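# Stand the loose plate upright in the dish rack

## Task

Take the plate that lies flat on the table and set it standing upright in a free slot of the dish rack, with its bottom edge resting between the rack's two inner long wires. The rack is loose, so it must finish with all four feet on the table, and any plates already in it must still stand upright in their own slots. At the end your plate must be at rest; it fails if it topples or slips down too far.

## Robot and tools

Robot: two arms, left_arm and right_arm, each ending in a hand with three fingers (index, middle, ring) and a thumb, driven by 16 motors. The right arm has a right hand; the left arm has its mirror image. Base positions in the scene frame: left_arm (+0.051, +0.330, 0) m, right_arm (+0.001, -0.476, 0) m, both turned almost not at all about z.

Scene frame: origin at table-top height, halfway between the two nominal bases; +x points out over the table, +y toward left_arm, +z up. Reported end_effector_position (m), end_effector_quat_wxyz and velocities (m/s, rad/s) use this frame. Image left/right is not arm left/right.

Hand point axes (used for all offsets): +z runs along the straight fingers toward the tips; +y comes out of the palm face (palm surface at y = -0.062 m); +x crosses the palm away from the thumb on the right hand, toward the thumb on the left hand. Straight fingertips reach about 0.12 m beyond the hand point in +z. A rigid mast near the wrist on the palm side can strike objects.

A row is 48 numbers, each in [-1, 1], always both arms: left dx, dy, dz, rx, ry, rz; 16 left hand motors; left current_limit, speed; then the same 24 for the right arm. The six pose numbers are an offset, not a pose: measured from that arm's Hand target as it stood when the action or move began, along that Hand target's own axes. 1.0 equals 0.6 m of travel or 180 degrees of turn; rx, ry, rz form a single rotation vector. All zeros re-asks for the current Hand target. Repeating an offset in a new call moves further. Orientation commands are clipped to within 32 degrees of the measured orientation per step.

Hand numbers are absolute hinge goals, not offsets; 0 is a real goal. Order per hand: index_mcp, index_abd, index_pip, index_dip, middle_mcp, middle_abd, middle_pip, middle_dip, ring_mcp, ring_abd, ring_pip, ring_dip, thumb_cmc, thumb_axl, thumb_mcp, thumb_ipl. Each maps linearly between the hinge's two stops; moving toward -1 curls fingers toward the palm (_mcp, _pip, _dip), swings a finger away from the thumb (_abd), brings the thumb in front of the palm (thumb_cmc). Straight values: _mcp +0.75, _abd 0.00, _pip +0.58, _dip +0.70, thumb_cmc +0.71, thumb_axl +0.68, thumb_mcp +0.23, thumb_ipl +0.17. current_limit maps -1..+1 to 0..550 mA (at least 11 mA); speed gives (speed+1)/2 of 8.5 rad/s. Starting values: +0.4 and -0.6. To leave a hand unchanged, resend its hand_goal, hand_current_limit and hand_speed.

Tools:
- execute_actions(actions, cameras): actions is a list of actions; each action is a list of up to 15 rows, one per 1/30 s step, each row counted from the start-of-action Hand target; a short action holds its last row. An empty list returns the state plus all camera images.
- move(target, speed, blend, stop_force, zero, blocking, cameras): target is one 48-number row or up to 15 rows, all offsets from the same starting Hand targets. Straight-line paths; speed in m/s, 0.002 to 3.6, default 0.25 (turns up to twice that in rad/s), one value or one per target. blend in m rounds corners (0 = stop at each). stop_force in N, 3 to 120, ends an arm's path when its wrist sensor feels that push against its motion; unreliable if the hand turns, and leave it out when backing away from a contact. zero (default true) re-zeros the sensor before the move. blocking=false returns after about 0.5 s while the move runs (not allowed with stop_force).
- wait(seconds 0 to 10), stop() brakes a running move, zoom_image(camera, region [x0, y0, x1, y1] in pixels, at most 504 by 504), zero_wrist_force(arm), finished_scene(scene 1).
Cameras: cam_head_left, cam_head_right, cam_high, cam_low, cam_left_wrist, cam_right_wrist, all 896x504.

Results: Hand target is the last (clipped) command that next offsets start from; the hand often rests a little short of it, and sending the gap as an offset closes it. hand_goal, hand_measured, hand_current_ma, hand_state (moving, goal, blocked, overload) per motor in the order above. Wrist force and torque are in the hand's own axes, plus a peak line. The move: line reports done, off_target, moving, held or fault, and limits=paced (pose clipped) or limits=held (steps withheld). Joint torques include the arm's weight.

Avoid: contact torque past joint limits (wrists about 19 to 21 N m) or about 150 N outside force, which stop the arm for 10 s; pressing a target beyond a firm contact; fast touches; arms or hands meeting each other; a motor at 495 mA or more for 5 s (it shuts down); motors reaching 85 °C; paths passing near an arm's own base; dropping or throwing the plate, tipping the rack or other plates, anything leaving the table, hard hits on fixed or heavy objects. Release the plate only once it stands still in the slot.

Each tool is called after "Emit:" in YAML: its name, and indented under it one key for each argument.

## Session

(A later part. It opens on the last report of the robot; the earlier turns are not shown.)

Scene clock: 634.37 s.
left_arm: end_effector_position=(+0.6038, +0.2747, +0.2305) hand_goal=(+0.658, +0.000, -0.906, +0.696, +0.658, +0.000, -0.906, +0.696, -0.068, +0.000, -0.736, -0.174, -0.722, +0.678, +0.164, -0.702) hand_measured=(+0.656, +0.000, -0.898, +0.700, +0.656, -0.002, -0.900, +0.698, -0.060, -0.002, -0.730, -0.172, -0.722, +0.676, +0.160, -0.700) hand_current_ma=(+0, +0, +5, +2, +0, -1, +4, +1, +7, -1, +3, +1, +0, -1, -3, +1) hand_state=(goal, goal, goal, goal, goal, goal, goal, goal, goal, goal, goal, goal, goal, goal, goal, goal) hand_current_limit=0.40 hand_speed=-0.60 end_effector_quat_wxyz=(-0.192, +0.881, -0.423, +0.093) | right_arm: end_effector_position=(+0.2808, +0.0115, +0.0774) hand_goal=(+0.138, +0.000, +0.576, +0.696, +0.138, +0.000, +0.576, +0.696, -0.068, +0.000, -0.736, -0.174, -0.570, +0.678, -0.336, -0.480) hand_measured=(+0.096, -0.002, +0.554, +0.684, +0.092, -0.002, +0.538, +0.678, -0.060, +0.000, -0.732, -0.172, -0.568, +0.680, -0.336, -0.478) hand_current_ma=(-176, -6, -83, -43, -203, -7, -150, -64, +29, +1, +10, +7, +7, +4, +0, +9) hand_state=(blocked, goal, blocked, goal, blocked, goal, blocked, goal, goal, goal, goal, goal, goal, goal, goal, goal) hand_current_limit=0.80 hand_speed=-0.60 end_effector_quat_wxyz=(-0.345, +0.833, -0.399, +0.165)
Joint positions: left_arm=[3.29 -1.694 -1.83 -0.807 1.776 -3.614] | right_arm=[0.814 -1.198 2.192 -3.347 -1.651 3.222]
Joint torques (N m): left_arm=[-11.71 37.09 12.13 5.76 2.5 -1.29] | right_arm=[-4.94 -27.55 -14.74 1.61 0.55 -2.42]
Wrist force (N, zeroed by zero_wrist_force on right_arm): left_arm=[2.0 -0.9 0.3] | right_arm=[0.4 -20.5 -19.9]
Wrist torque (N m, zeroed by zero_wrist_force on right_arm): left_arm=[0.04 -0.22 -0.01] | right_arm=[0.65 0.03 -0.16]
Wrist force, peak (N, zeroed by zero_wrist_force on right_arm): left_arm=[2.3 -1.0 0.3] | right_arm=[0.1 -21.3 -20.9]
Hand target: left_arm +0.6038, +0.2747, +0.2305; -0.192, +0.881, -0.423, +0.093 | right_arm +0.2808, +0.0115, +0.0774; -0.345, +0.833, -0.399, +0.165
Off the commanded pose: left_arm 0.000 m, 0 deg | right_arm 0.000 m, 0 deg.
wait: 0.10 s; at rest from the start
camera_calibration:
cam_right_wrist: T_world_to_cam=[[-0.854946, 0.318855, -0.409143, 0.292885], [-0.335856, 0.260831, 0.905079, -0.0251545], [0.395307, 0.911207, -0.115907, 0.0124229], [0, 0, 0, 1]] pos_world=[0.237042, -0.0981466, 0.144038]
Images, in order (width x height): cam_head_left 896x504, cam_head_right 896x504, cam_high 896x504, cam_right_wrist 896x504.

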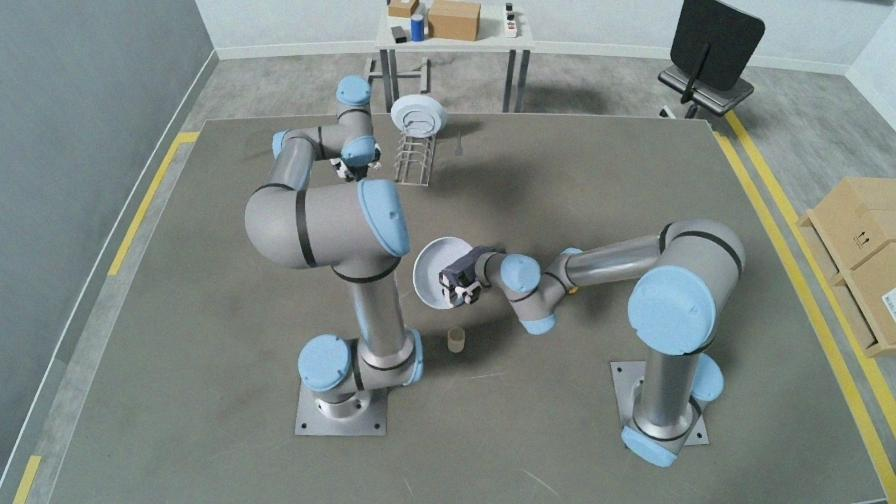

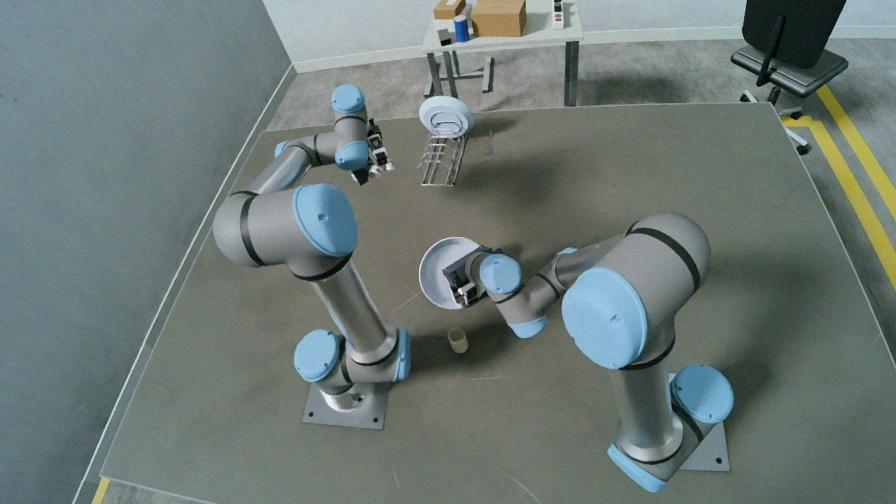

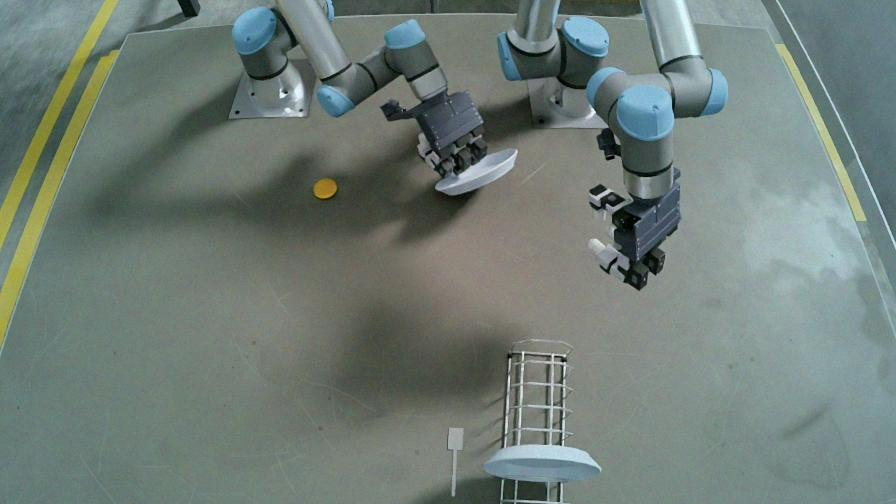

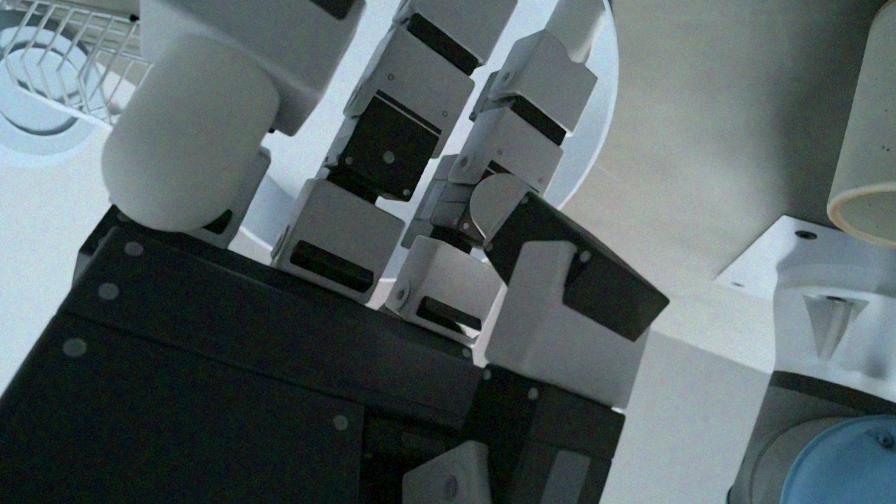

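Emit:
zoom_image:
  camera: "cam_high"
  region: [425, 130, 535, 205]

Emit:
zoom_image:
  camera: "cam_head_left"
  region: [400, 225, 500, 315]

Emit:
wait:
  seconds: 0
  cameras: ["cam_low","cam_left_wrist"]

Emit:
zoom_image:
  camera: "cam_low"
  region: [405, 225, 485, 295]

Scaled by 4.582 from the camera's 896x504 image, which has a finer 1280x720 frame.

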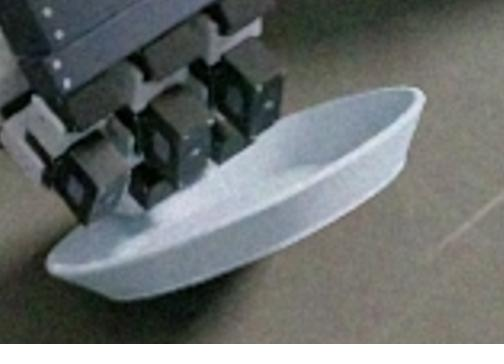

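Scaled by 5.040 from the camera's 896x504 image, which has a finer 1280x720 frame.

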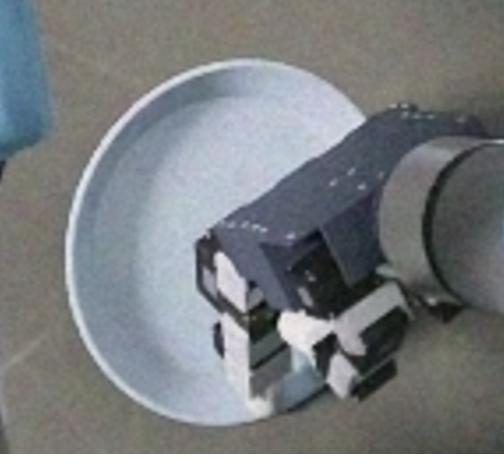

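Scene clock: 675.90 s.
left_arm: end_effector_position=(+0.6038, +0.2747, +0.2305) hand_goal=(+0.658, +0.000, -0.906, +0.696, +0.658, +0.000, -0.906, +0.696, -0.068, +0.000, -0.736, -0.174, -0.722, +0.678, +0.164, -0.702) hand_measured=(+0.656, +0.000, -0.898, +0.700, +0.656, -0.002, -0.900, +0.698, -0.060, -0.002, -0.730, -0.172, -0.722, +0.676, +0.160, -0.700) hand_current_ma=(+0, +0, +5, +2, +0, -1, +4, +1, +7, -1, +3, +1, +0, -1, -3, +1) hand_state=(goal, goal, goal, goal, goal, goal, goal, goal, goal, goal, goal, goal, goal, goal, goal, goal) hand_current_limit=0.40 hand_speed=-0.60 end_effector_quat_wxyz=(-0.192, +0.881, -0.423, +0.093) | right_arm: end_effector_position=(+0.2808, +0.0115, +0.0774) hand_goal=(+0.138, +0.000, +0.576, +0.696, +0.138, +0.000, +0.576, +0.696, -0.068, +0.000, -0.736, -0.174, -0.570, +0.678, -0.336, -0.480) hand_measured=(+0.096, -0.002, +0.554, +0.684, +0.092, -0.002, +0.538, +0.678, -0.060, +0.000, -0.732, -0.172, -0.568, +0.680, -0.336, -0.478) hand_current_ma=(-176, -6, -83, -43, -203, -7, -150, -64, +29, +1, +10, +7, +7, +4, +0, +9) hand_state=(blocked, goal, blocked, goal, blocked, goal, blocked, goal, goal, goal, goal, goal, goal, goal, goal, goal) hand_current_limit=0.80 hand_speed=-0.60 end_effector_quat_wxyz=(-0.345, +0.833, -0.399, +0.165)
Joint positions: left_arm=[3.29 -1.694 -1.83 -0.807 1.776 -3.614] | right_arm=[0.814 -1.198 2.192 -3.347 -1.651 3.222]
Joint torques (N m): left_arm=[-11.53 36.98 12.09 5.74 2.39 -1.28] | right_arm=[-5.94 -26.44 -15.69 1.6 2.15 -2.32]
Wrist force (N, zeroed by zero_wrist_force on right_arm): left_arm=[2.1 -0.9 0.1] | right_arm=[0.4 -20.6 -20.2]
Wrist torque (N m, zeroed by zero_wrist_force on right_arm): left_arm=[0.04 -0.24 0.00] | right_arm=[0.67 0.01 -0.14]
Wrist force, peak (N, zeroed by zero_wrist_force on right_arm): left_arm=[2.2 -1.3 0.1] | right_arm=[0.1 -21.4 -20.9]
Hand target: left_arm +0.6038, +0.2747, +0.2305; -0.192, +0.881, -0.423, +0.093 | right_arm +0.2808, +0.0115, +0.0774; -0.345, +0.833, -0.399, +0.165
Off the commanded pose: left_arm 0.000 m, 0 deg | right_arm 0.000 m, 0 deg.
camera_calibration:
cam_left_wrist: T_world_to_cam=[[-0.0621533, 0.953933, 0.293511, -0.331683], [0.414181, -0.24291, 0.877183, -0.43344], [0.90807, 0.176086, -0.380003, -0.385285], [0, 0, 0, 1]] pos_world=[0.508773, 0.27896, 0.331149]
Images, in order (width x height): cam_low 896x504, cam_left_wrist 896x504.

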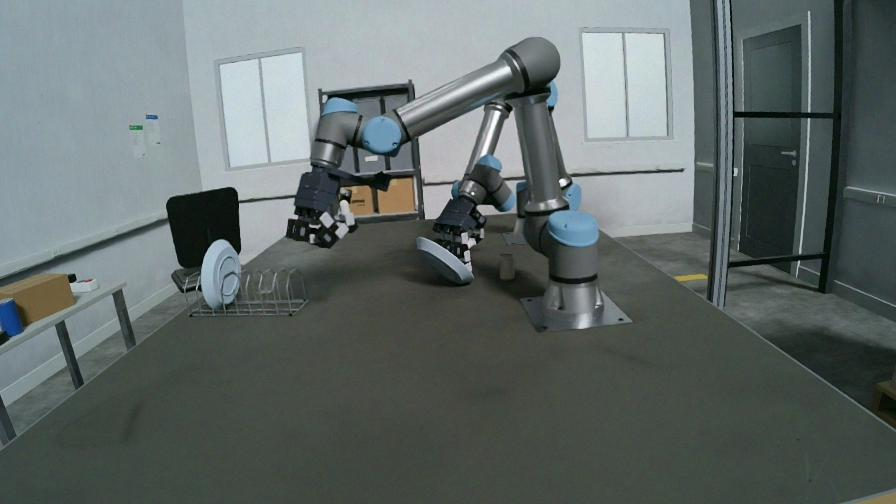

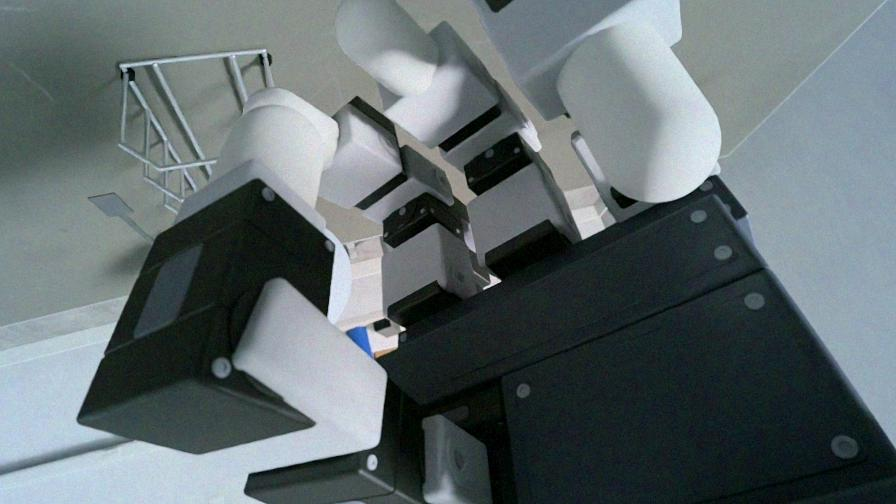

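Scaled by 6.300 from the camera's 896x504 image, which has a finer 1280x720 frame.

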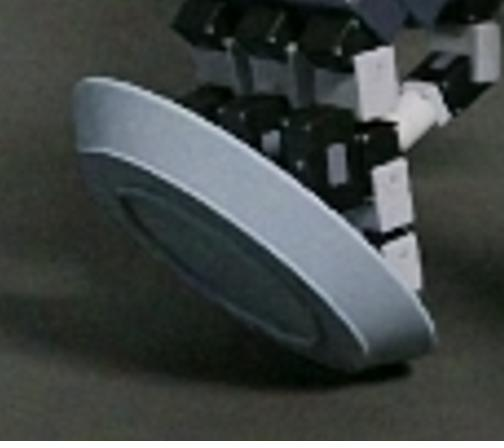

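Emit:
move:
  target: [0.0203,0.3585,-0.0835,0.0278,0.0146,0.0312,0.675,0,-0.956,0.696,0.675,0,-0.956,0.696,-0.068,0,-0.736,-0.174,-0.722,0.677,0.337,-0.697,0.5,-0.6,0,0,0,0,0,0,0.137,0,0.576,0.696,0.137,0,0.576,0.696,-0.068,0,-0.736,-0.174,-0.571,0.677,-0.337,-0.481,0.8,-0.6]
  speed: 0.12
  cameras: ["cam_high","cam_head_left","cam_low","cam_left_wrist"]

Emit:
zoom_image:
  camera: "cam_high"
  region: [400, 90, 580, 230]

Emit:
zoom_image:
  camera: "cam_low"
  region: [360, 180, 520, 320]

Scene clock: 732.10 s.
left_arm: end_effector_position=(+0.4424, +0.1300, +0.1864) hand_goal=(+0.676, +0.000, -0.956, +0.696, +0.676, +0.000, -0.956, +0.696, -0.068, +0.000, -0.736, -0.174, -0.722, +0.678, +0.338, -0.696) hand_measured=(+0.672, +0.000, -0.948, +0.700, +0.672, -0.002, -0.948, +0.698, -0.060, -0.002, -0.730, -0.172, -0.722, +0.676, +0.332, -0.698) hand_current_ma=(-1, +0, +6, +2, -1, -1, +5, +1, +7, -1, +3, +1, +0, -1, -6, -1) hand_state=(goal, goal, goal, goal, goal, goal, goal, goal, goal, goal, goal, goal, goal, goal, goal, goal) hand_current_limit=0.50 hand_speed=-0.60 end_effector_quat_wxyz=(-0.225, +0.847, -0.466, +0.122) | right_arm: end_effector_position=(+0.2808, +0.0115, +0.0774) hand_goal=(+0.138, +0.000, +0.576, +0.696, +0.138, +0.000, +0.576, +0.696, -0.068, +0.000, -0.736, -0.174, -0.570, +0.678, -0.336, -0.480) hand_measured=(+0.096, -0.002, +0.554, +0.684, +0.092, -0.002, +0.538, +0.678, -0.060, +0.000, -0.732, -0.172, -0.568, +0.680, -0.336, -0.478) hand_current_ma=(-176, -6, -83, -43, -203, -7, -150, -64, +29, +1, +10, +7, +7, +4, +0, +9) hand_state=(blocked, goal, blocked, goal, blocked, goal, blocked, goal, goal, goal, goal, goal, goal, goal, goal, goal) hand_current_limit=0.80 hand_speed=-0.60 end_effector_quat_wxyz=(-0.345, +0.833, -0.399, +0.165)
Joint positions: left_arm=[2.935 -1.44 -2.218 -0.664 1.92 -3.829] | right_arm=[0.814 -1.198 2.192 -3.347 -1.651 3.222]
Joint torques (N m): left_arm=[-1 10.33 29.94 0.33 -1.77 -0.04] | right_arm=[-6.69 -27.36 -14.94 1.56 2.05 -2.32]
Wrist force (N, zeroed by zero_wrist_force on right_arm): left_arm=[1.9 -1.0 0.2] | right_arm=[0.3 -21.1 -20.5]
Wrist torque (N m, zeroed by zero_wrist_force on right_arm): left_arm=[0.03 -0.21 0.09] | right_arm=[0.63 -0.02 -0.13]
Wrist force, peak (N, zeroed by zero_wrist_force on right_arm): left_arm=[2.0 -2.3 0.7] | right_arm=[0.1 -21.2 -21.1]
Hand target: left_arm +0.4424, +0.1299, +0.1864; -0.225, +0.847, -0.466, +0.122 | right_arm +0.2808, +0.0115, +0.0774; -0.345, +0.833, -0.399, +0.165
Off the commanded pose: left_arm 0.000 m, 0 deg | right_arm 0.000 m, 0 deg.
move: done
camera_calibration:
cam_left_wrist: T_world_to_cam=[[0.0184553, 0.939101, 0.343146, -0.233682], [0.322342, -0.330467, 0.887066, -0.312958], [0.946443, 0.0942393, -0.30881, -0.249658], [0, 0, 0, 1]] pos_world=[0.341479, 0.139556, 0.280704]
Images, in order (width x height): cam_head_left 896x504, cam_high 896x504, cam_low 896x504, cam_left_wrist 896x504.

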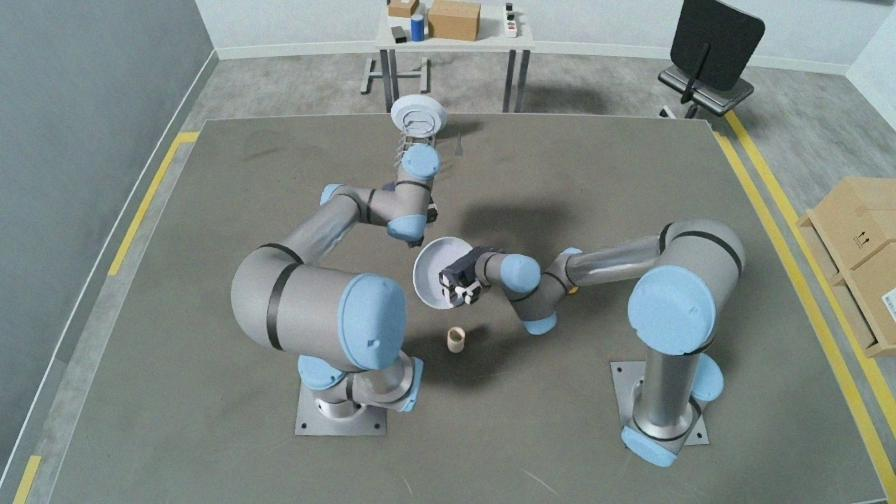

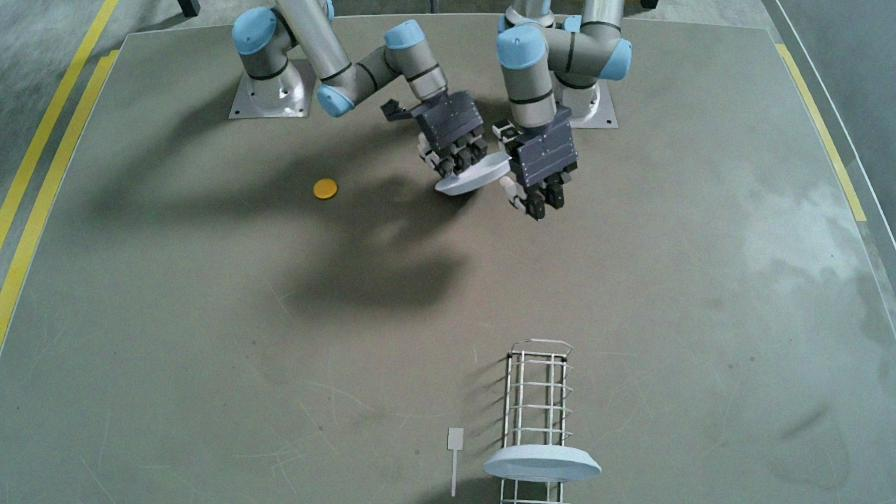

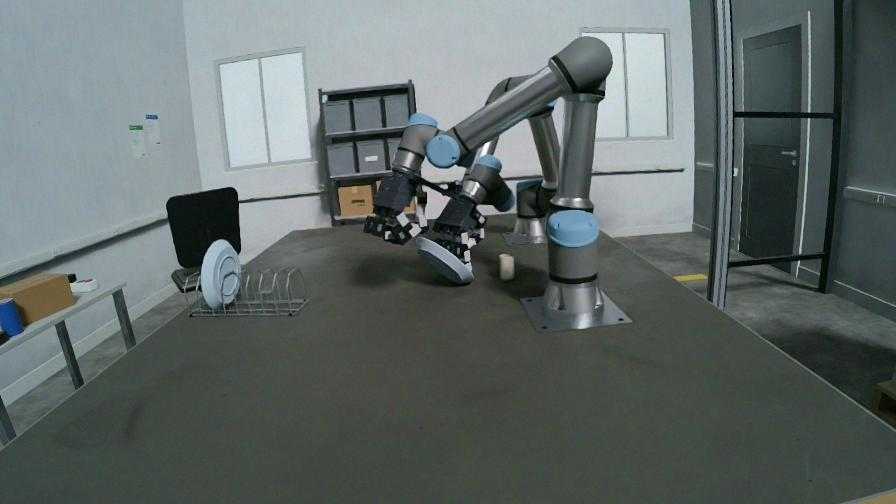

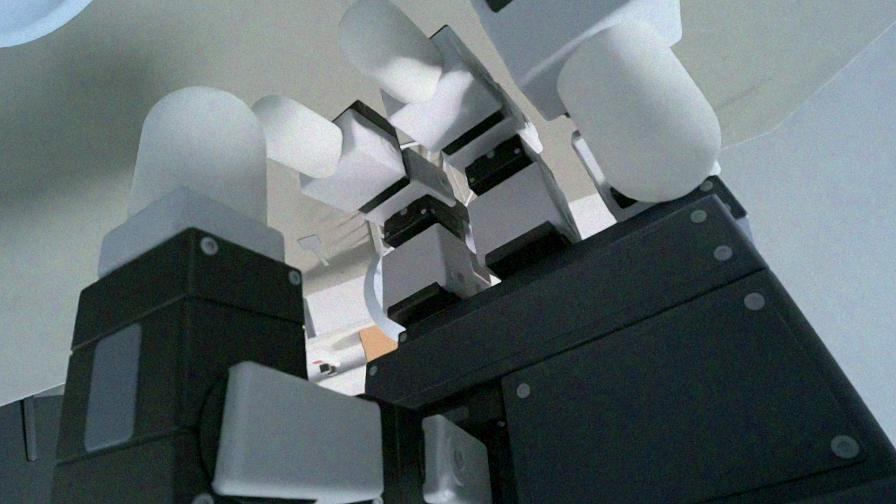

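Scaled by 2.800 from the camera's 896x504 image, which has a finer 1280x720 frame.

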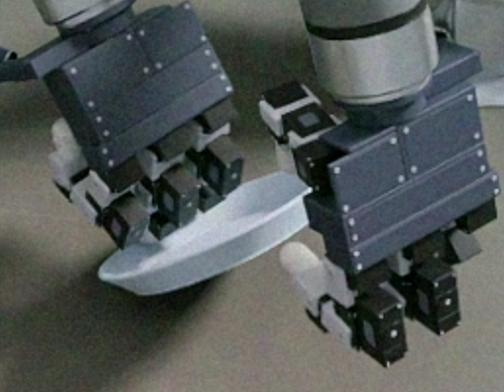

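Scaled by 3.150 from the camera's 896x504 image, which has a finer 1280x720 frame.

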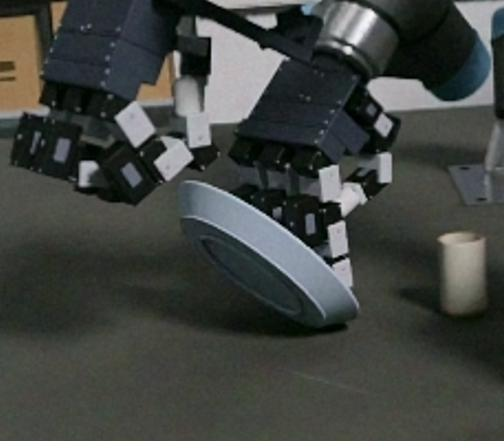

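Emit:
move:
  target: [0.0133,0.1093,0.0662,0,0,0,0.675,0,-0.956,0.696,0.675,0,-0.956,0.696,-0.068,0,-0.736,-0.174,-0.722,0.677,0.337,-0.697,0.5,-0.6,0,0,0,0,0,0,0.137,0,0.576,0.696,0.137,0,0.576,0.696,-0.068,0,-0.736,-0.174,-0.571,0.677,-0.337,-0.481,0.8,-0.6]
  speed: 0.05
  cameras: ["cam_high","cam_low","cam_left_wrist","cam_right_wrist"]

Emit:
zoom_image:
  camera: "cam_high"
  region: [420, 110, 560, 220]

Emit:
zoom_image:
  camera: "cam_low"
  region: [380, 190, 500, 300]

Scene clock: 755.23 s.
left_arm: end_effector_position=(+0.4150, +0.1033, +0.1193) hand_goal=(+0.676, +0.000, -0.956, +0.696, +0.676, +0.000, -0.956, +0.696, -0.068, +0.000, -0.736, -0.174, -0.722, +0.678, +0.338, -0.696) hand_measured=(+0.672, +0.000, -0.948, +0.700, +0.672, -0.002, -0.948, +0.698, -0.060, -0.002, -0.730, -0.172, -0.722, +0.676, +0.332, -0.698) hand_current_ma=(-1, +0, +5, +2, -1, -1, +5, +1, +7, -1, +3, +1, +0, -1, -6, -1) hand_state=(goal, goal, goal, goal, goal, goal, goal, goal, goal, goal, goal, goal, goal, goal, goal, goal) hand_current_limit=0.50 hand_speed=-0.60 end_effector_quat_wxyz=(-0.225, +0.847, -0.466, +0.122) | right_arm: end_effector_position=(+0.2808, +0.0115, +0.0774) hand_goal=(+0.138, +0.000, +0.576, +0.696, +0.138, +0.000, +0.576, +0.696, -0.068, +0.000, -0.736, -0.174, -0.570, +0.678, -0.336, -0.480) hand_measured=(+0.096, -0.002, +0.554, +0.684, +0.092, -0.002, +0.538, +0.678, -0.060, +0.000, -0.732, -0.172, -0.568, +0.680, -0.336, -0.478) hand_current_ma=(-176, -6, -83, -43, -203, -7, -150, -64, +29, +1, +10, +7, +7, +4, +0, +9) hand_state=(blocked, goal, blocked, goal, blocked, goal, blocked, goal, goal, goal, goal, goal, goal, goal, goal, goal) hand_current_limit=0.80 hand_speed=-0.60 end_effector_quat_wxyz=(-0.345, +0.833, -0.399, +0.165)
Joint positions: left_arm=[2.849 -1.531 -2.339 -0.483 1.952 -3.915] | right_arm=[0.814 -1.198 2.192 -3.347 -1.651 3.222]
Joint torques (N m): left_arm=[13.21 25.72 30.68 -0.2 -0.38 1.24] | right_arm=[-6.12 -27.06 -15.37 1.57 2.16 -2.34]
Wrist force (N, zeroed by zero_wrist_force on right_arm): left_arm=[1.9 -1.1 0.0] | right_arm=[0.1 -20.7 -20.3]
Wrist torque (N m, zeroed by zero_wrist_force on right_arm): left_arm=[0.04 -0.22 0.12] | right_arm=[0.66 0.03 -0.17]
Wrist force, peak (N, zeroed by zero_wrist_force on right_arm): left_arm=[2.3 -1.0 0.4] | right_arm=[0.0 -21.2 -21.1]
Hand target: left_arm +0.4151, +0.1033, +0.1194; -0.225, +0.847, -0.466, +0.122 | right_arm +0.2808, +0.0115, +0.0774; -0.345, +0.833, -0.399, +0.165
Off the commanded pose: left_arm 0.000 m, 0 deg | right_arm 0.000 m, 0 deg.
move: done
camera_calibration:
cam_left_wrist: T_world_to_cam=[[0.0185596, 0.939031, 0.34333, -0.185139], [0.322454, -0.330663, 0.886953, -0.253384], [0.946403, 0.0942468, -0.308932, -0.241798], [0, 0, 0, 1]] pos_world=[0.313979, 0.112856, 0.213605]
cam_right_wrist: T_world_to_cam=[[-0.854946, 0.318855, -0.409143, 0.292885], [-0.335856, 0.260831, 0.905079, -0.0251545], [0.395307, 0.911207, -0.115907, 0.0124229], [0, 0, 0, 1]] pos_world=[0.237042, -0.0981466, 0.144038]
Images, in order (width x height): cam_high 896x504, cam_low 896x504, cam_left_wrist 896x504, cam_right_wrist 896x504.

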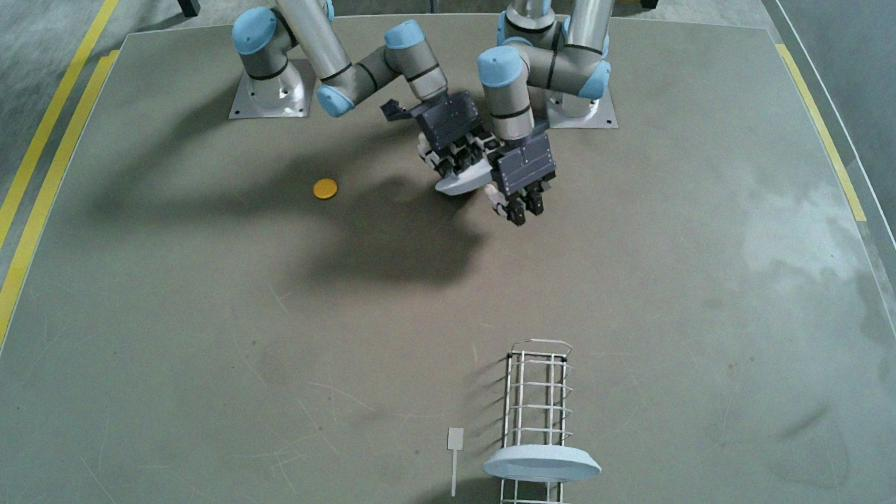

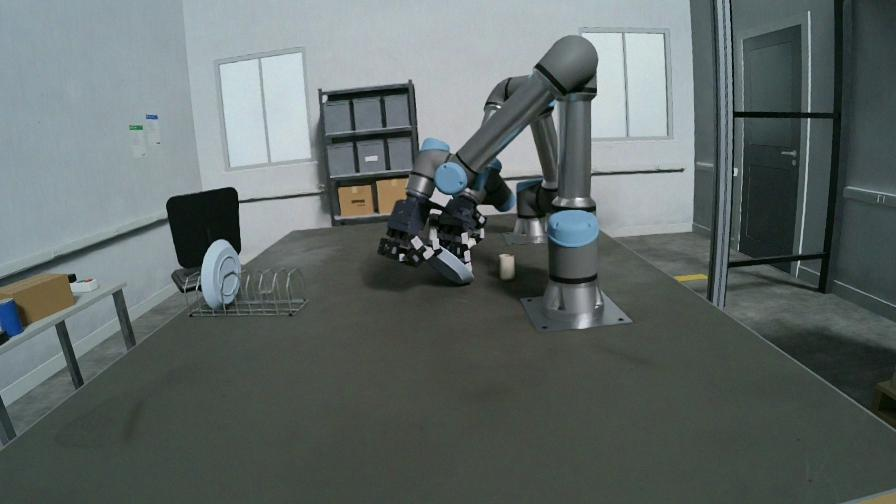

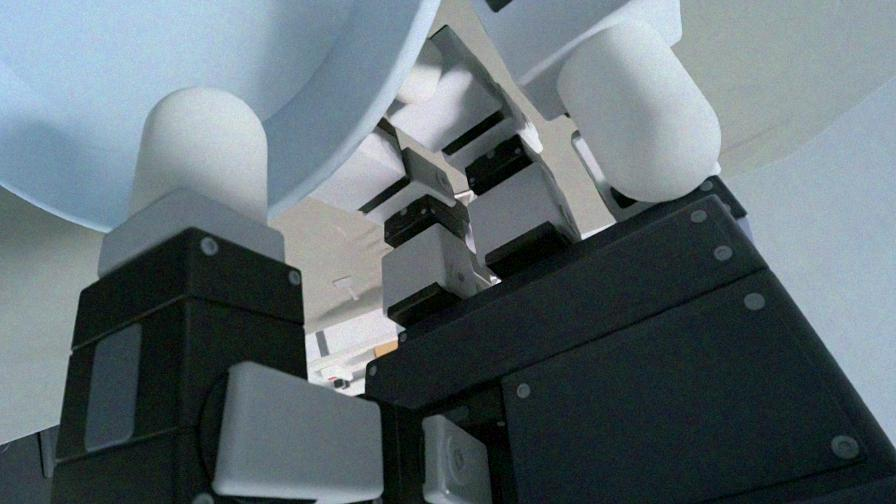

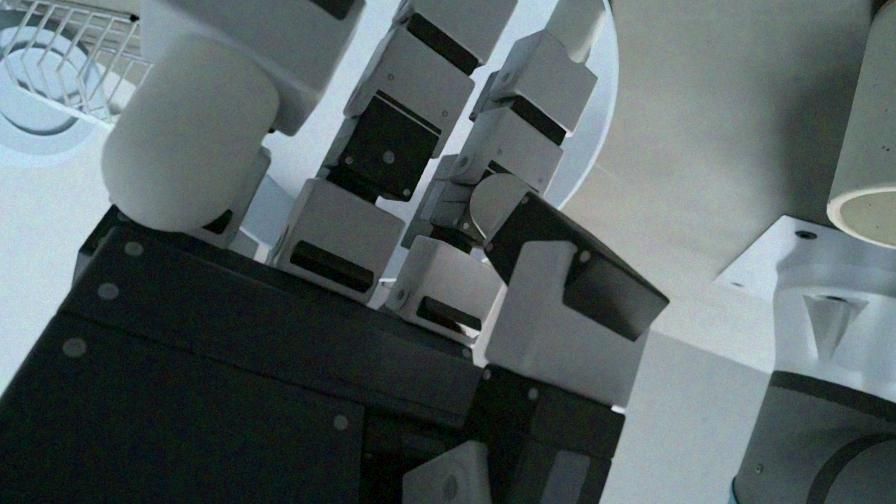

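Scaled by 3.600 from the camera's 896x504 image, which has a finer 1280x720 frame.

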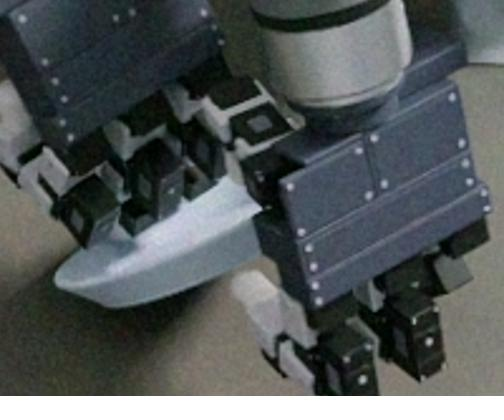

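Scaled by 4.200 from the camera's 896x504 image, which has a finer 1280x720 frame.

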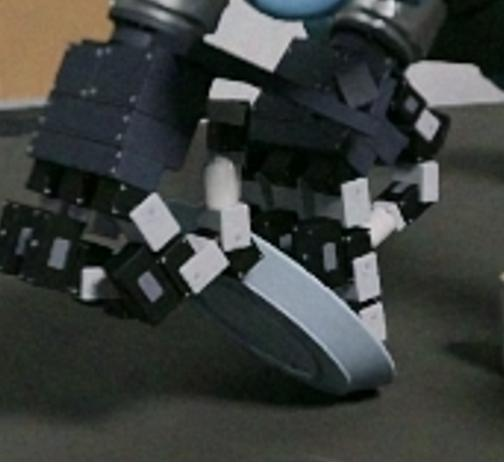

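Emit:
move:
  target: [0.005,0.0165,-0.0008,0,0,0,0.675,0,-0.956,0.696,0.675,0,-0.956,0.696,-0.068,0,-0.736,-0.174,-0.722,0.677,0.337,-0.697,0.5,-0.6,0,0,0,0,0,0,0.137,0,0.576,0.696,0.137,0,0.576,0.696,-0.068,0,-0.736,-0.174,-0.571,0.677,-0.337,-0.481,0.8,-0.6]
  speed: 0.03
  stop_force: 10
  cameras: ["cam_left_wrist","cam_head_left"]

Emit:
zoom_image:
  camera: "cam_head_left"
  region: [380, 200, 520, 320]

Scene clock: 783.33 s.
left_arm: end_effector_position=(+0.4119, +0.0994, +0.1170) hand_goal=(+0.676, +0.000, -0.956, +0.696, +0.676, +0.000, -0.956, +0.696, -0.068, +0.000, -0.736, -0.174, -0.722, +0.678, +0.338, -0.696) hand_measured=(+0.672, +0.000, -0.948, +0.700, +0.674, -0.002, -0.948, +0.698, -0.052, -0.008, -0.774, -0.172, -0.722, +0.676, +0.332, -0.698) hand_current_ma=(-1, +0, +5, +2, -1, -1, +5, +1, +17, -4, -60, +1, +0, -1, -6, -1) hand_state=(goal, goal, goal, goal, goal, goal, goal, goal, goal, goal, blocked, goal, goal, goal, goal, goal) hand_current_limit=0.50 hand_speed=-0.60 end_effector_quat_wxyz=(-0.225, +0.847, -0.466, +0.122) | right_arm: end_effector_position=(+0.2808, +0.0115, +0.0774) hand_goal=(+0.138, +0.000, +0.576, +0.696, +0.138, +0.000, +0.576, +0.696, -0.068, +0.000, -0.736, -0.174, -0.570, +0.678, -0.336, -0.480) hand_measured=(+0.096, -0.002, +0.554, +0.684, +0.092, -0.004, +0.538, +0.678, -0.060, +0.000, -0.732, -0.172, -0.568, +0.680, -0.336, -0.478) hand_current_ma=(-181, -7, -86, -44, -203, -9, -150, -64, +29, +1, +10, +7, +7, +4, +0, +9) hand_state=(blocked, goal, blocked, goal, blocked, goal, blocked, goal, goal, goal, goal, goal, goal, goal, goal, goal) hand_current_limit=0.80 hand_speed=-0.60 end_effector_quat_wxyz=(-0.345, +0.833, -0.399, +0.165)
Joint positions: left_arm=[2.836 -1.534 -2.343 -0.481 1.956 -3.928] | right_arm=[0.814 -1.198 2.192 -3.347 -1.651 3.222]
Joint torques (N m): left_arm=[6.95 25.56 28.95 -0.29 -3.24 -1.46] | right_arm=[-6.66 -22.35 -11.95 1.56 2.17 -2.35]
Wrist force (N, zeroed by zero_wrist_force on right_arm): left_arm=[-0.8 -6.7 1.7] | right_arm=[1.2 -19.8 -19.2]
Wrist torque (N m, zeroed by zero_wrist_force on right_arm): left_arm=[-0.11 -0.10 0.41] | right_arm=[0.67 -0.11 -0.01]
Wrist force, peak (N, zeroed by zero_wrist_force on right_arm): left_arm=[-2.3 -10.9 -0.1] | right_arm=[0.9 -22.4 -21.9]
Hand target: left_arm +0.4119, +0.0994, +0.1170; -0.225, +0.847, -0.466, +0.122 (not the last commanded pose) | right_arm +0.2808, +0.0115, +0.0774; -0.345, +0.833, -0.399, +0.165
Off the commanded pose: left_arm 0.005 m, 0 deg | right_arm 0.000 m, 0 deg.
move: contact (left_arm)
camera_calibration:
cam_left_wrist: T_world_to_cam=[[0.0183342, 0.939088, 0.343187, -0.180536], [0.322289, -0.330474, 0.887083, -0.25163], [0.946464, 0.0943415, -0.308717, -0.239281], [0, 0, 0, 1]] pos_world=[0.310879, 0.108956, 0.211304]
Images, in order (width x height): cam_head_left 896x504, cam_left_wrist 896x504.

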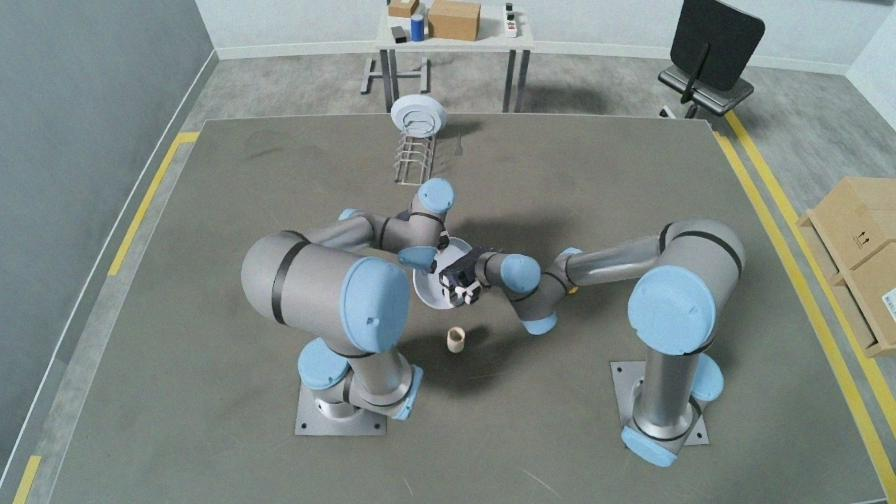

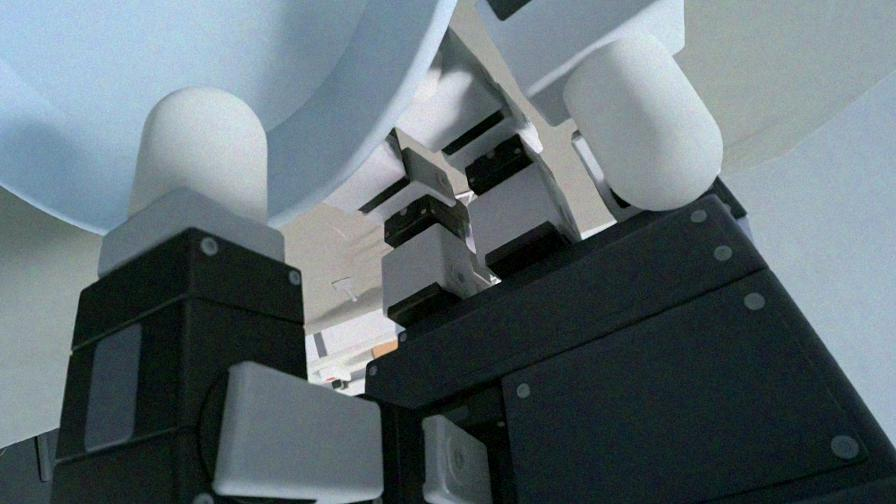

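Scaled by 3.600 from the camera's 896x504 image, which has a finer 1280x720 frame.

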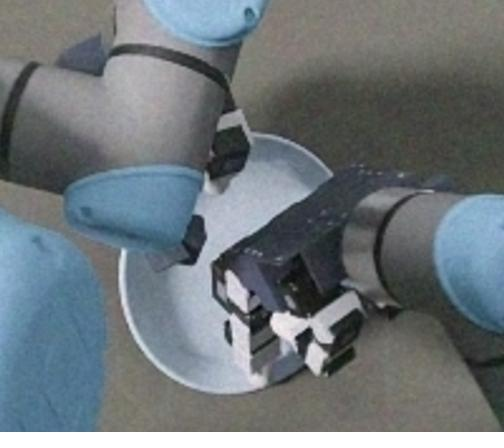

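Emit:
move:
  target:
    - [0,-0.004,0,0,0,0,0.675,0,-0.956,0.696,0.675,0,-0.956,0.696,0.74,0,-0.98,-0.98,-0.722,0.677,0.337,-0.697,0.5,-0.4,0,0,0,0,0,0,0.137,0,0.576,0.696,0.137,0,0.576,0.696,-0.068,0,-0.736,-0.174,-0.571,0.677,-0.337,-0.481,0.8,-0.6]
  speed: 0.03
  cameras: ["cam_left_wrist"]

Scene clock: 789.30 s.
left_arm: end_effector_position=(+0.4137, +0.1005, +0.1182) hand_goal=(+0.676, +0.000, -0.956, +0.696, +0.676, +0.000, -0.956, +0.696, +0.740, +0.000, -0.980, -0.980, -0.722, +0.678, +0.338, -0.696) hand_measured=(+0.672, +0.000, -0.948, +0.700, +0.672, -0.002, -0.948, +0.698, +0.732, -0.002, -0.928, -0.758, -0.722, +0.676, +0.332, -0.698) hand_current_ma=(-2, +0, +5, +2, -1, -1, +5, +1, -6, -1, +92, +413, +0, -1, -5, -1) hand_state=(goal, goal, goal, goal, goal, goal, goal, goal, goal, goal, blocked, blocked, goal, goal, goal, goal) hand_current_limit=0.50 hand_speed=-0.40 end_effector_quat_wxyz=(-0.225, +0.847, -0.466, +0.122) | right_arm: end_effector_position=(+0.2808, +0.0115, +0.0774) hand_goal=(+0.138, +0.000, +0.576, +0.696, +0.138, +0.000, +0.576, +0.696, -0.068, +0.000, -0.736, -0.174, -0.570, +0.678, -0.336, -0.480) hand_measured=(+0.096, -0.002, +0.554, +0.684, +0.092, -0.004, +0.538, +0.678, -0.060, +0.000, -0.732, -0.172, -0.568, +0.680, -0.336, -0.478) hand_current_ma=(-181, -7, -86, -44, -203, -9, -150, -64, +29, +1, +10, +7, +7, +4, +0, +9) hand_state=(blocked, goal, blocked, goal, blocked, goal, blocked, goal, goal, goal, goal, goal, goal, goal, goal, goal) hand_current_limit=0.80 hand_speed=-0.60 end_effector_quat_wxyz=(-0.345, +0.833, -0.399, +0.165)
Joint positions: left_arm=[2.841 -1.534 -2.339 -0.483 1.954 -3.924] | right_arm=[0.814 -1.198 2.192 -3.347 -1.651 3.222]
Joint torques (N m): left_arm=[5.77 25.87 25.49 0.52 -1.49 0.19] | right_arm=[-6.5 -4.8 0.12 1.65 2.32 -2.16]
Wrist force (N, zeroed by zero_wrist_force on right_arm): left_arm=[2.3 -1.0 0.2] | right_arm=[0.8 -19.2 -18.4]
Wrist torque (N m, zeroed by zero_wrist_force on right_arm): left_arm=[-0.02 -0.26 0.09] | right_arm=[0.65 -0.01 -0.14]
Wrist force, peak (N, zeroed by zero_wrist_force on right_arm): left_arm=[-1.1 -7.5 0.9] | right_arm=[0.5 -20.9 -20.1]
Hand target: left_arm +0.4137, +0.1005, +0.1182; -0.225, +0.847, -0.466, +0.122 | right_arm +0.2808, +0.0115, +0.0774; -0.345, +0.833, -0.399, +0.165
Off the commanded pose: left_arm 0.000 m, 0 deg | right_arm 0.000 m, 0 deg.
move: done
camera_calibration:
cam_left_wrist: T_world_to_cam=[[0.0183342, 0.939088, 0.343187, -0.182108], [0.322289, -0.330474, 0.887083, -0.252878], [0.946464, 0.0943415, -0.308717, -0.240728], [0, 0, 0, 1]] pos_world=[0.312679, 0.110156, 0.212504]
Images, in order (width x height): cam_left_wrist 896x504.

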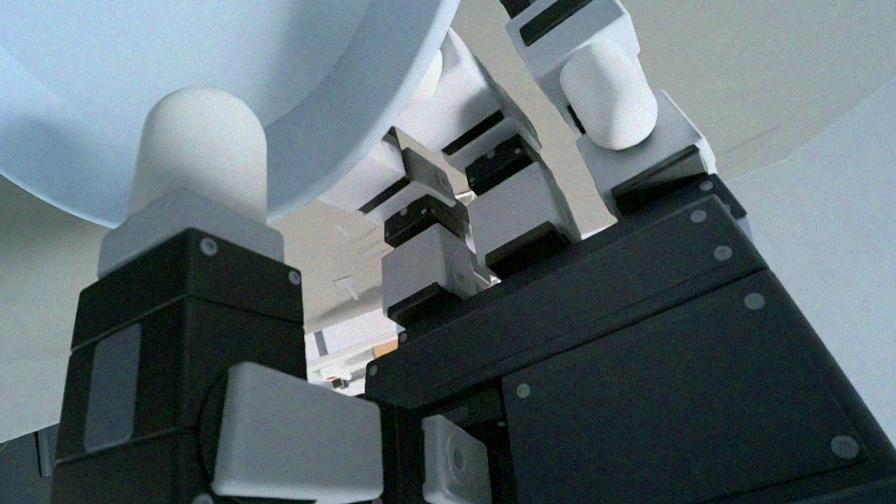

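Emit:
move:
  target: [0.0067,0.0125,0,0,0,0,0.675,0,-0.956,0.696,0.675,0,-0.956,0.696,0.74,0,-0.92,-0.74,-0.722,0.677,0.337,-0.697,0.5,-0.4,0,0,0,0,0,0,0.137,0,0.576,0.696,0.137,0,0.576,0.696,-0.068,0,-0.736,-0.174,-0.571,0.677,-0.337,-0.481,0.8,-0.6]
  speed: 0.03
  stop_force: 10
  cameras: ["cam_left_wrist","cam_low","cam_high"]

Emit:
zoom_image:
  camera: "cam_low"
  region: [390, 200, 490, 290]

Emit:
zoom_image:
  camera: "cam_high"
  region: [420, 110, 560, 220]

Scene clock: 794.73 s.
left_arm: end_effector_position=(+0.4103, +0.0936, +0.1145) hand_goal=(+0.676, +0.000, -0.956, +0.696, +0.676, +0.000, -0.956, +0.696, +0.740, +0.000, -0.920, -0.740, -0.722, +0.678, +0.338, -0.696) hand_measured=(+0.682, +0.000, -0.948, +0.700, +0.674, -0.002, -0.948, +0.698, +0.732, -0.002, -0.912, -0.738, -0.722, +0.676, +0.332, -0.698) hand_current_ma=(+4, +0, +5, +1, +0, -1, +5, +1, -6, -1, +4, +1, +0, -1, -5, -1) hand_state=(goal, goal, goal, goal, goal, goal, goal, goal, goal, goal, goal, goal, goal, goal, goal, goal) hand_current_limit=0.50 hand_speed=-0.40 end_effector_quat_wxyz=(-0.225, +0.847, -0.466, +0.122) | right_arm: end_effector_position=(+0.2808, +0.0115, +0.0774) hand_goal=(+0.138, +0.000, +0.576, +0.696, +0.138, +0.000, +0.576, +0.696, -0.068, +0.000, -0.736, -0.174, -0.570, +0.678, -0.336, -0.480) hand_measured=(+0.096, -0.002, +0.554, +0.684, +0.092, -0.004, +0.538, +0.678, -0.060, +0.000, -0.732, -0.172, -0.568, +0.680, -0.336, -0.478) hand_current_ma=(-181, -7, -86, -44, -203, -9, -150, -64, +29, +1, +10, +7, +7, +4, +0, +9) hand_state=(blocked, goal, blocked, goal, blocked, goal, blocked, goal, goal, goal, goal, goal, goal, goal, goal, goal) hand_current_limit=0.80 hand_speed=-0.60 end_effector_quat_wxyz=(-0.345, +0.833, -0.399, +0.165)
Joint positions: left_arm=[2.82 -1.544 -2.341 -0.48 1.962 -3.945] | right_arm=[0.814 -1.198 2.192 -3.347 -1.651 3.222]
Joint torques (N m): left_arm=[13.05 26.62 14.79 1.07 -2.04 1.31] | right_arm=[-5.41 -4.02 8.62 1.74 2.19 -2.08]
Wrist force (N, zeroed by zero_wrist_force on right_arm): left_arm=[1.5 -1.5 0.9] | right_arm=[0.3 -19.8 -19.0]
Wrist torque (N m, zeroed by zero_wrist_force on right_arm): left_arm=[-0.04 -0.24 0.11] | right_arm=[0.63 0.01 -0.14]
Wrist force, peak (N, zeroed by zero_wrist_force on right_arm): left_arm=[1.8 -2.1 1.4] | right_arm=[0.3 -20.3 -19.8]
Hand target: left_arm +0.4103, +0.0936, +0.1145; -0.225, +0.847, -0.466, +0.122 | right_arm +0.2808, +0.0115, +0.0774; -0.345, +0.833, -0.399, +0.165
Off the commanded pose: left_arm 0.000 m, 0 deg | right_arm 0.000 m, 0 deg.
move: done
camera_calibration:
cam_left_wrist: T_world_to_cam=[[0.0183017, 0.939085, 0.343198, -0.174253], [0.322205, -0.330483, 0.88711, -0.25067], [0.946493, 0.0943447, -0.308626, -0.23806], [0, 0, 0, 1]] pos_world=[0.309278, 0.103256, 0.208704]
Images, in order (width x height): cam_high 896x504, cam_low 896x504, cam_left_wrist 896x504.

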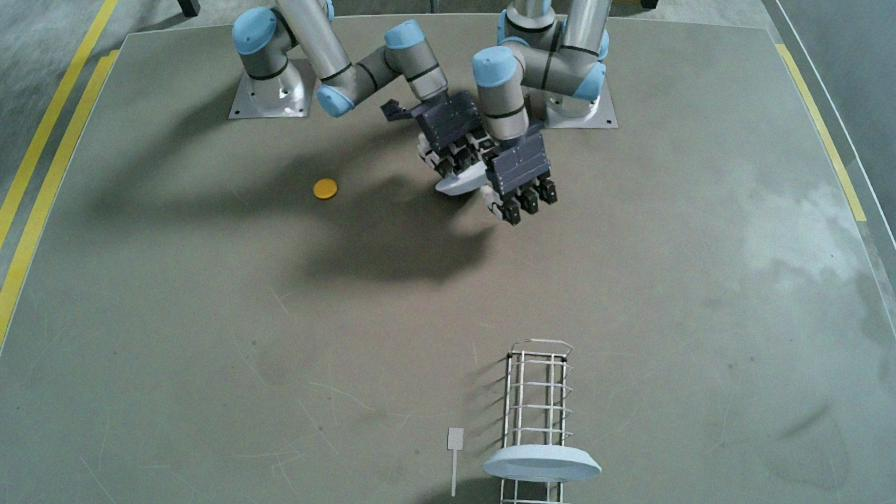

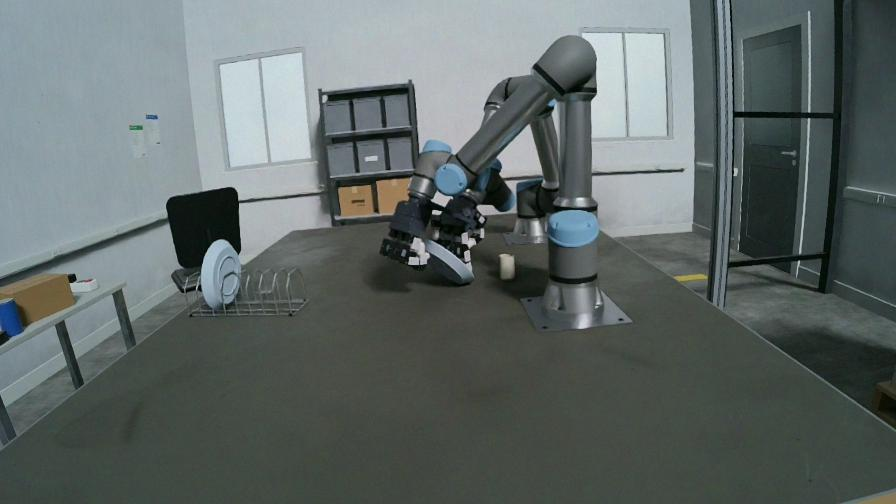

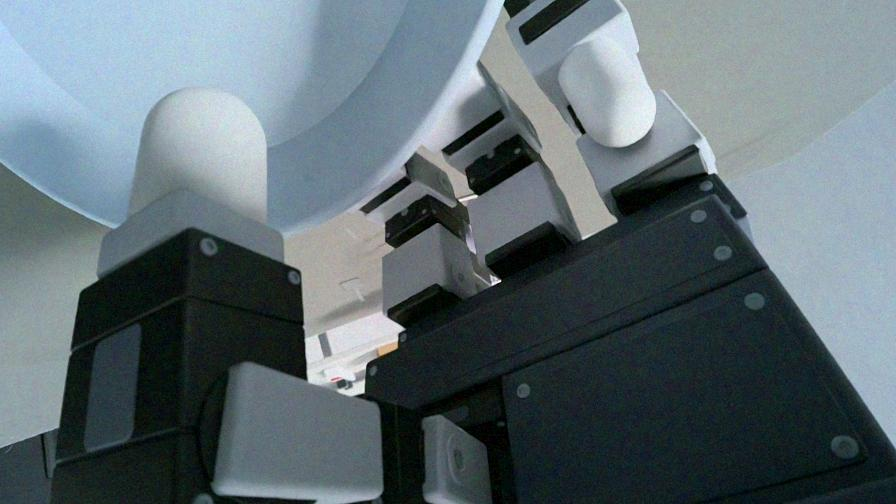

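Scaled by 5.040 from the camera's 896x504 image, which has a finer 1280x720 frame.

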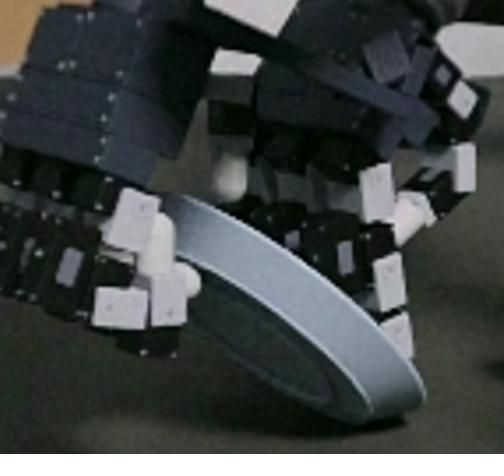

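Scaled by 3.600 from the camera's 896x504 image, which has a finer 1280x720 frame.

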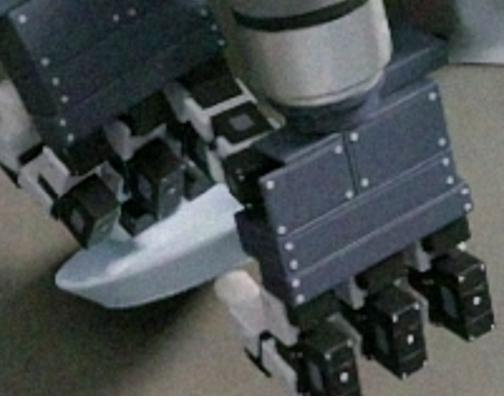

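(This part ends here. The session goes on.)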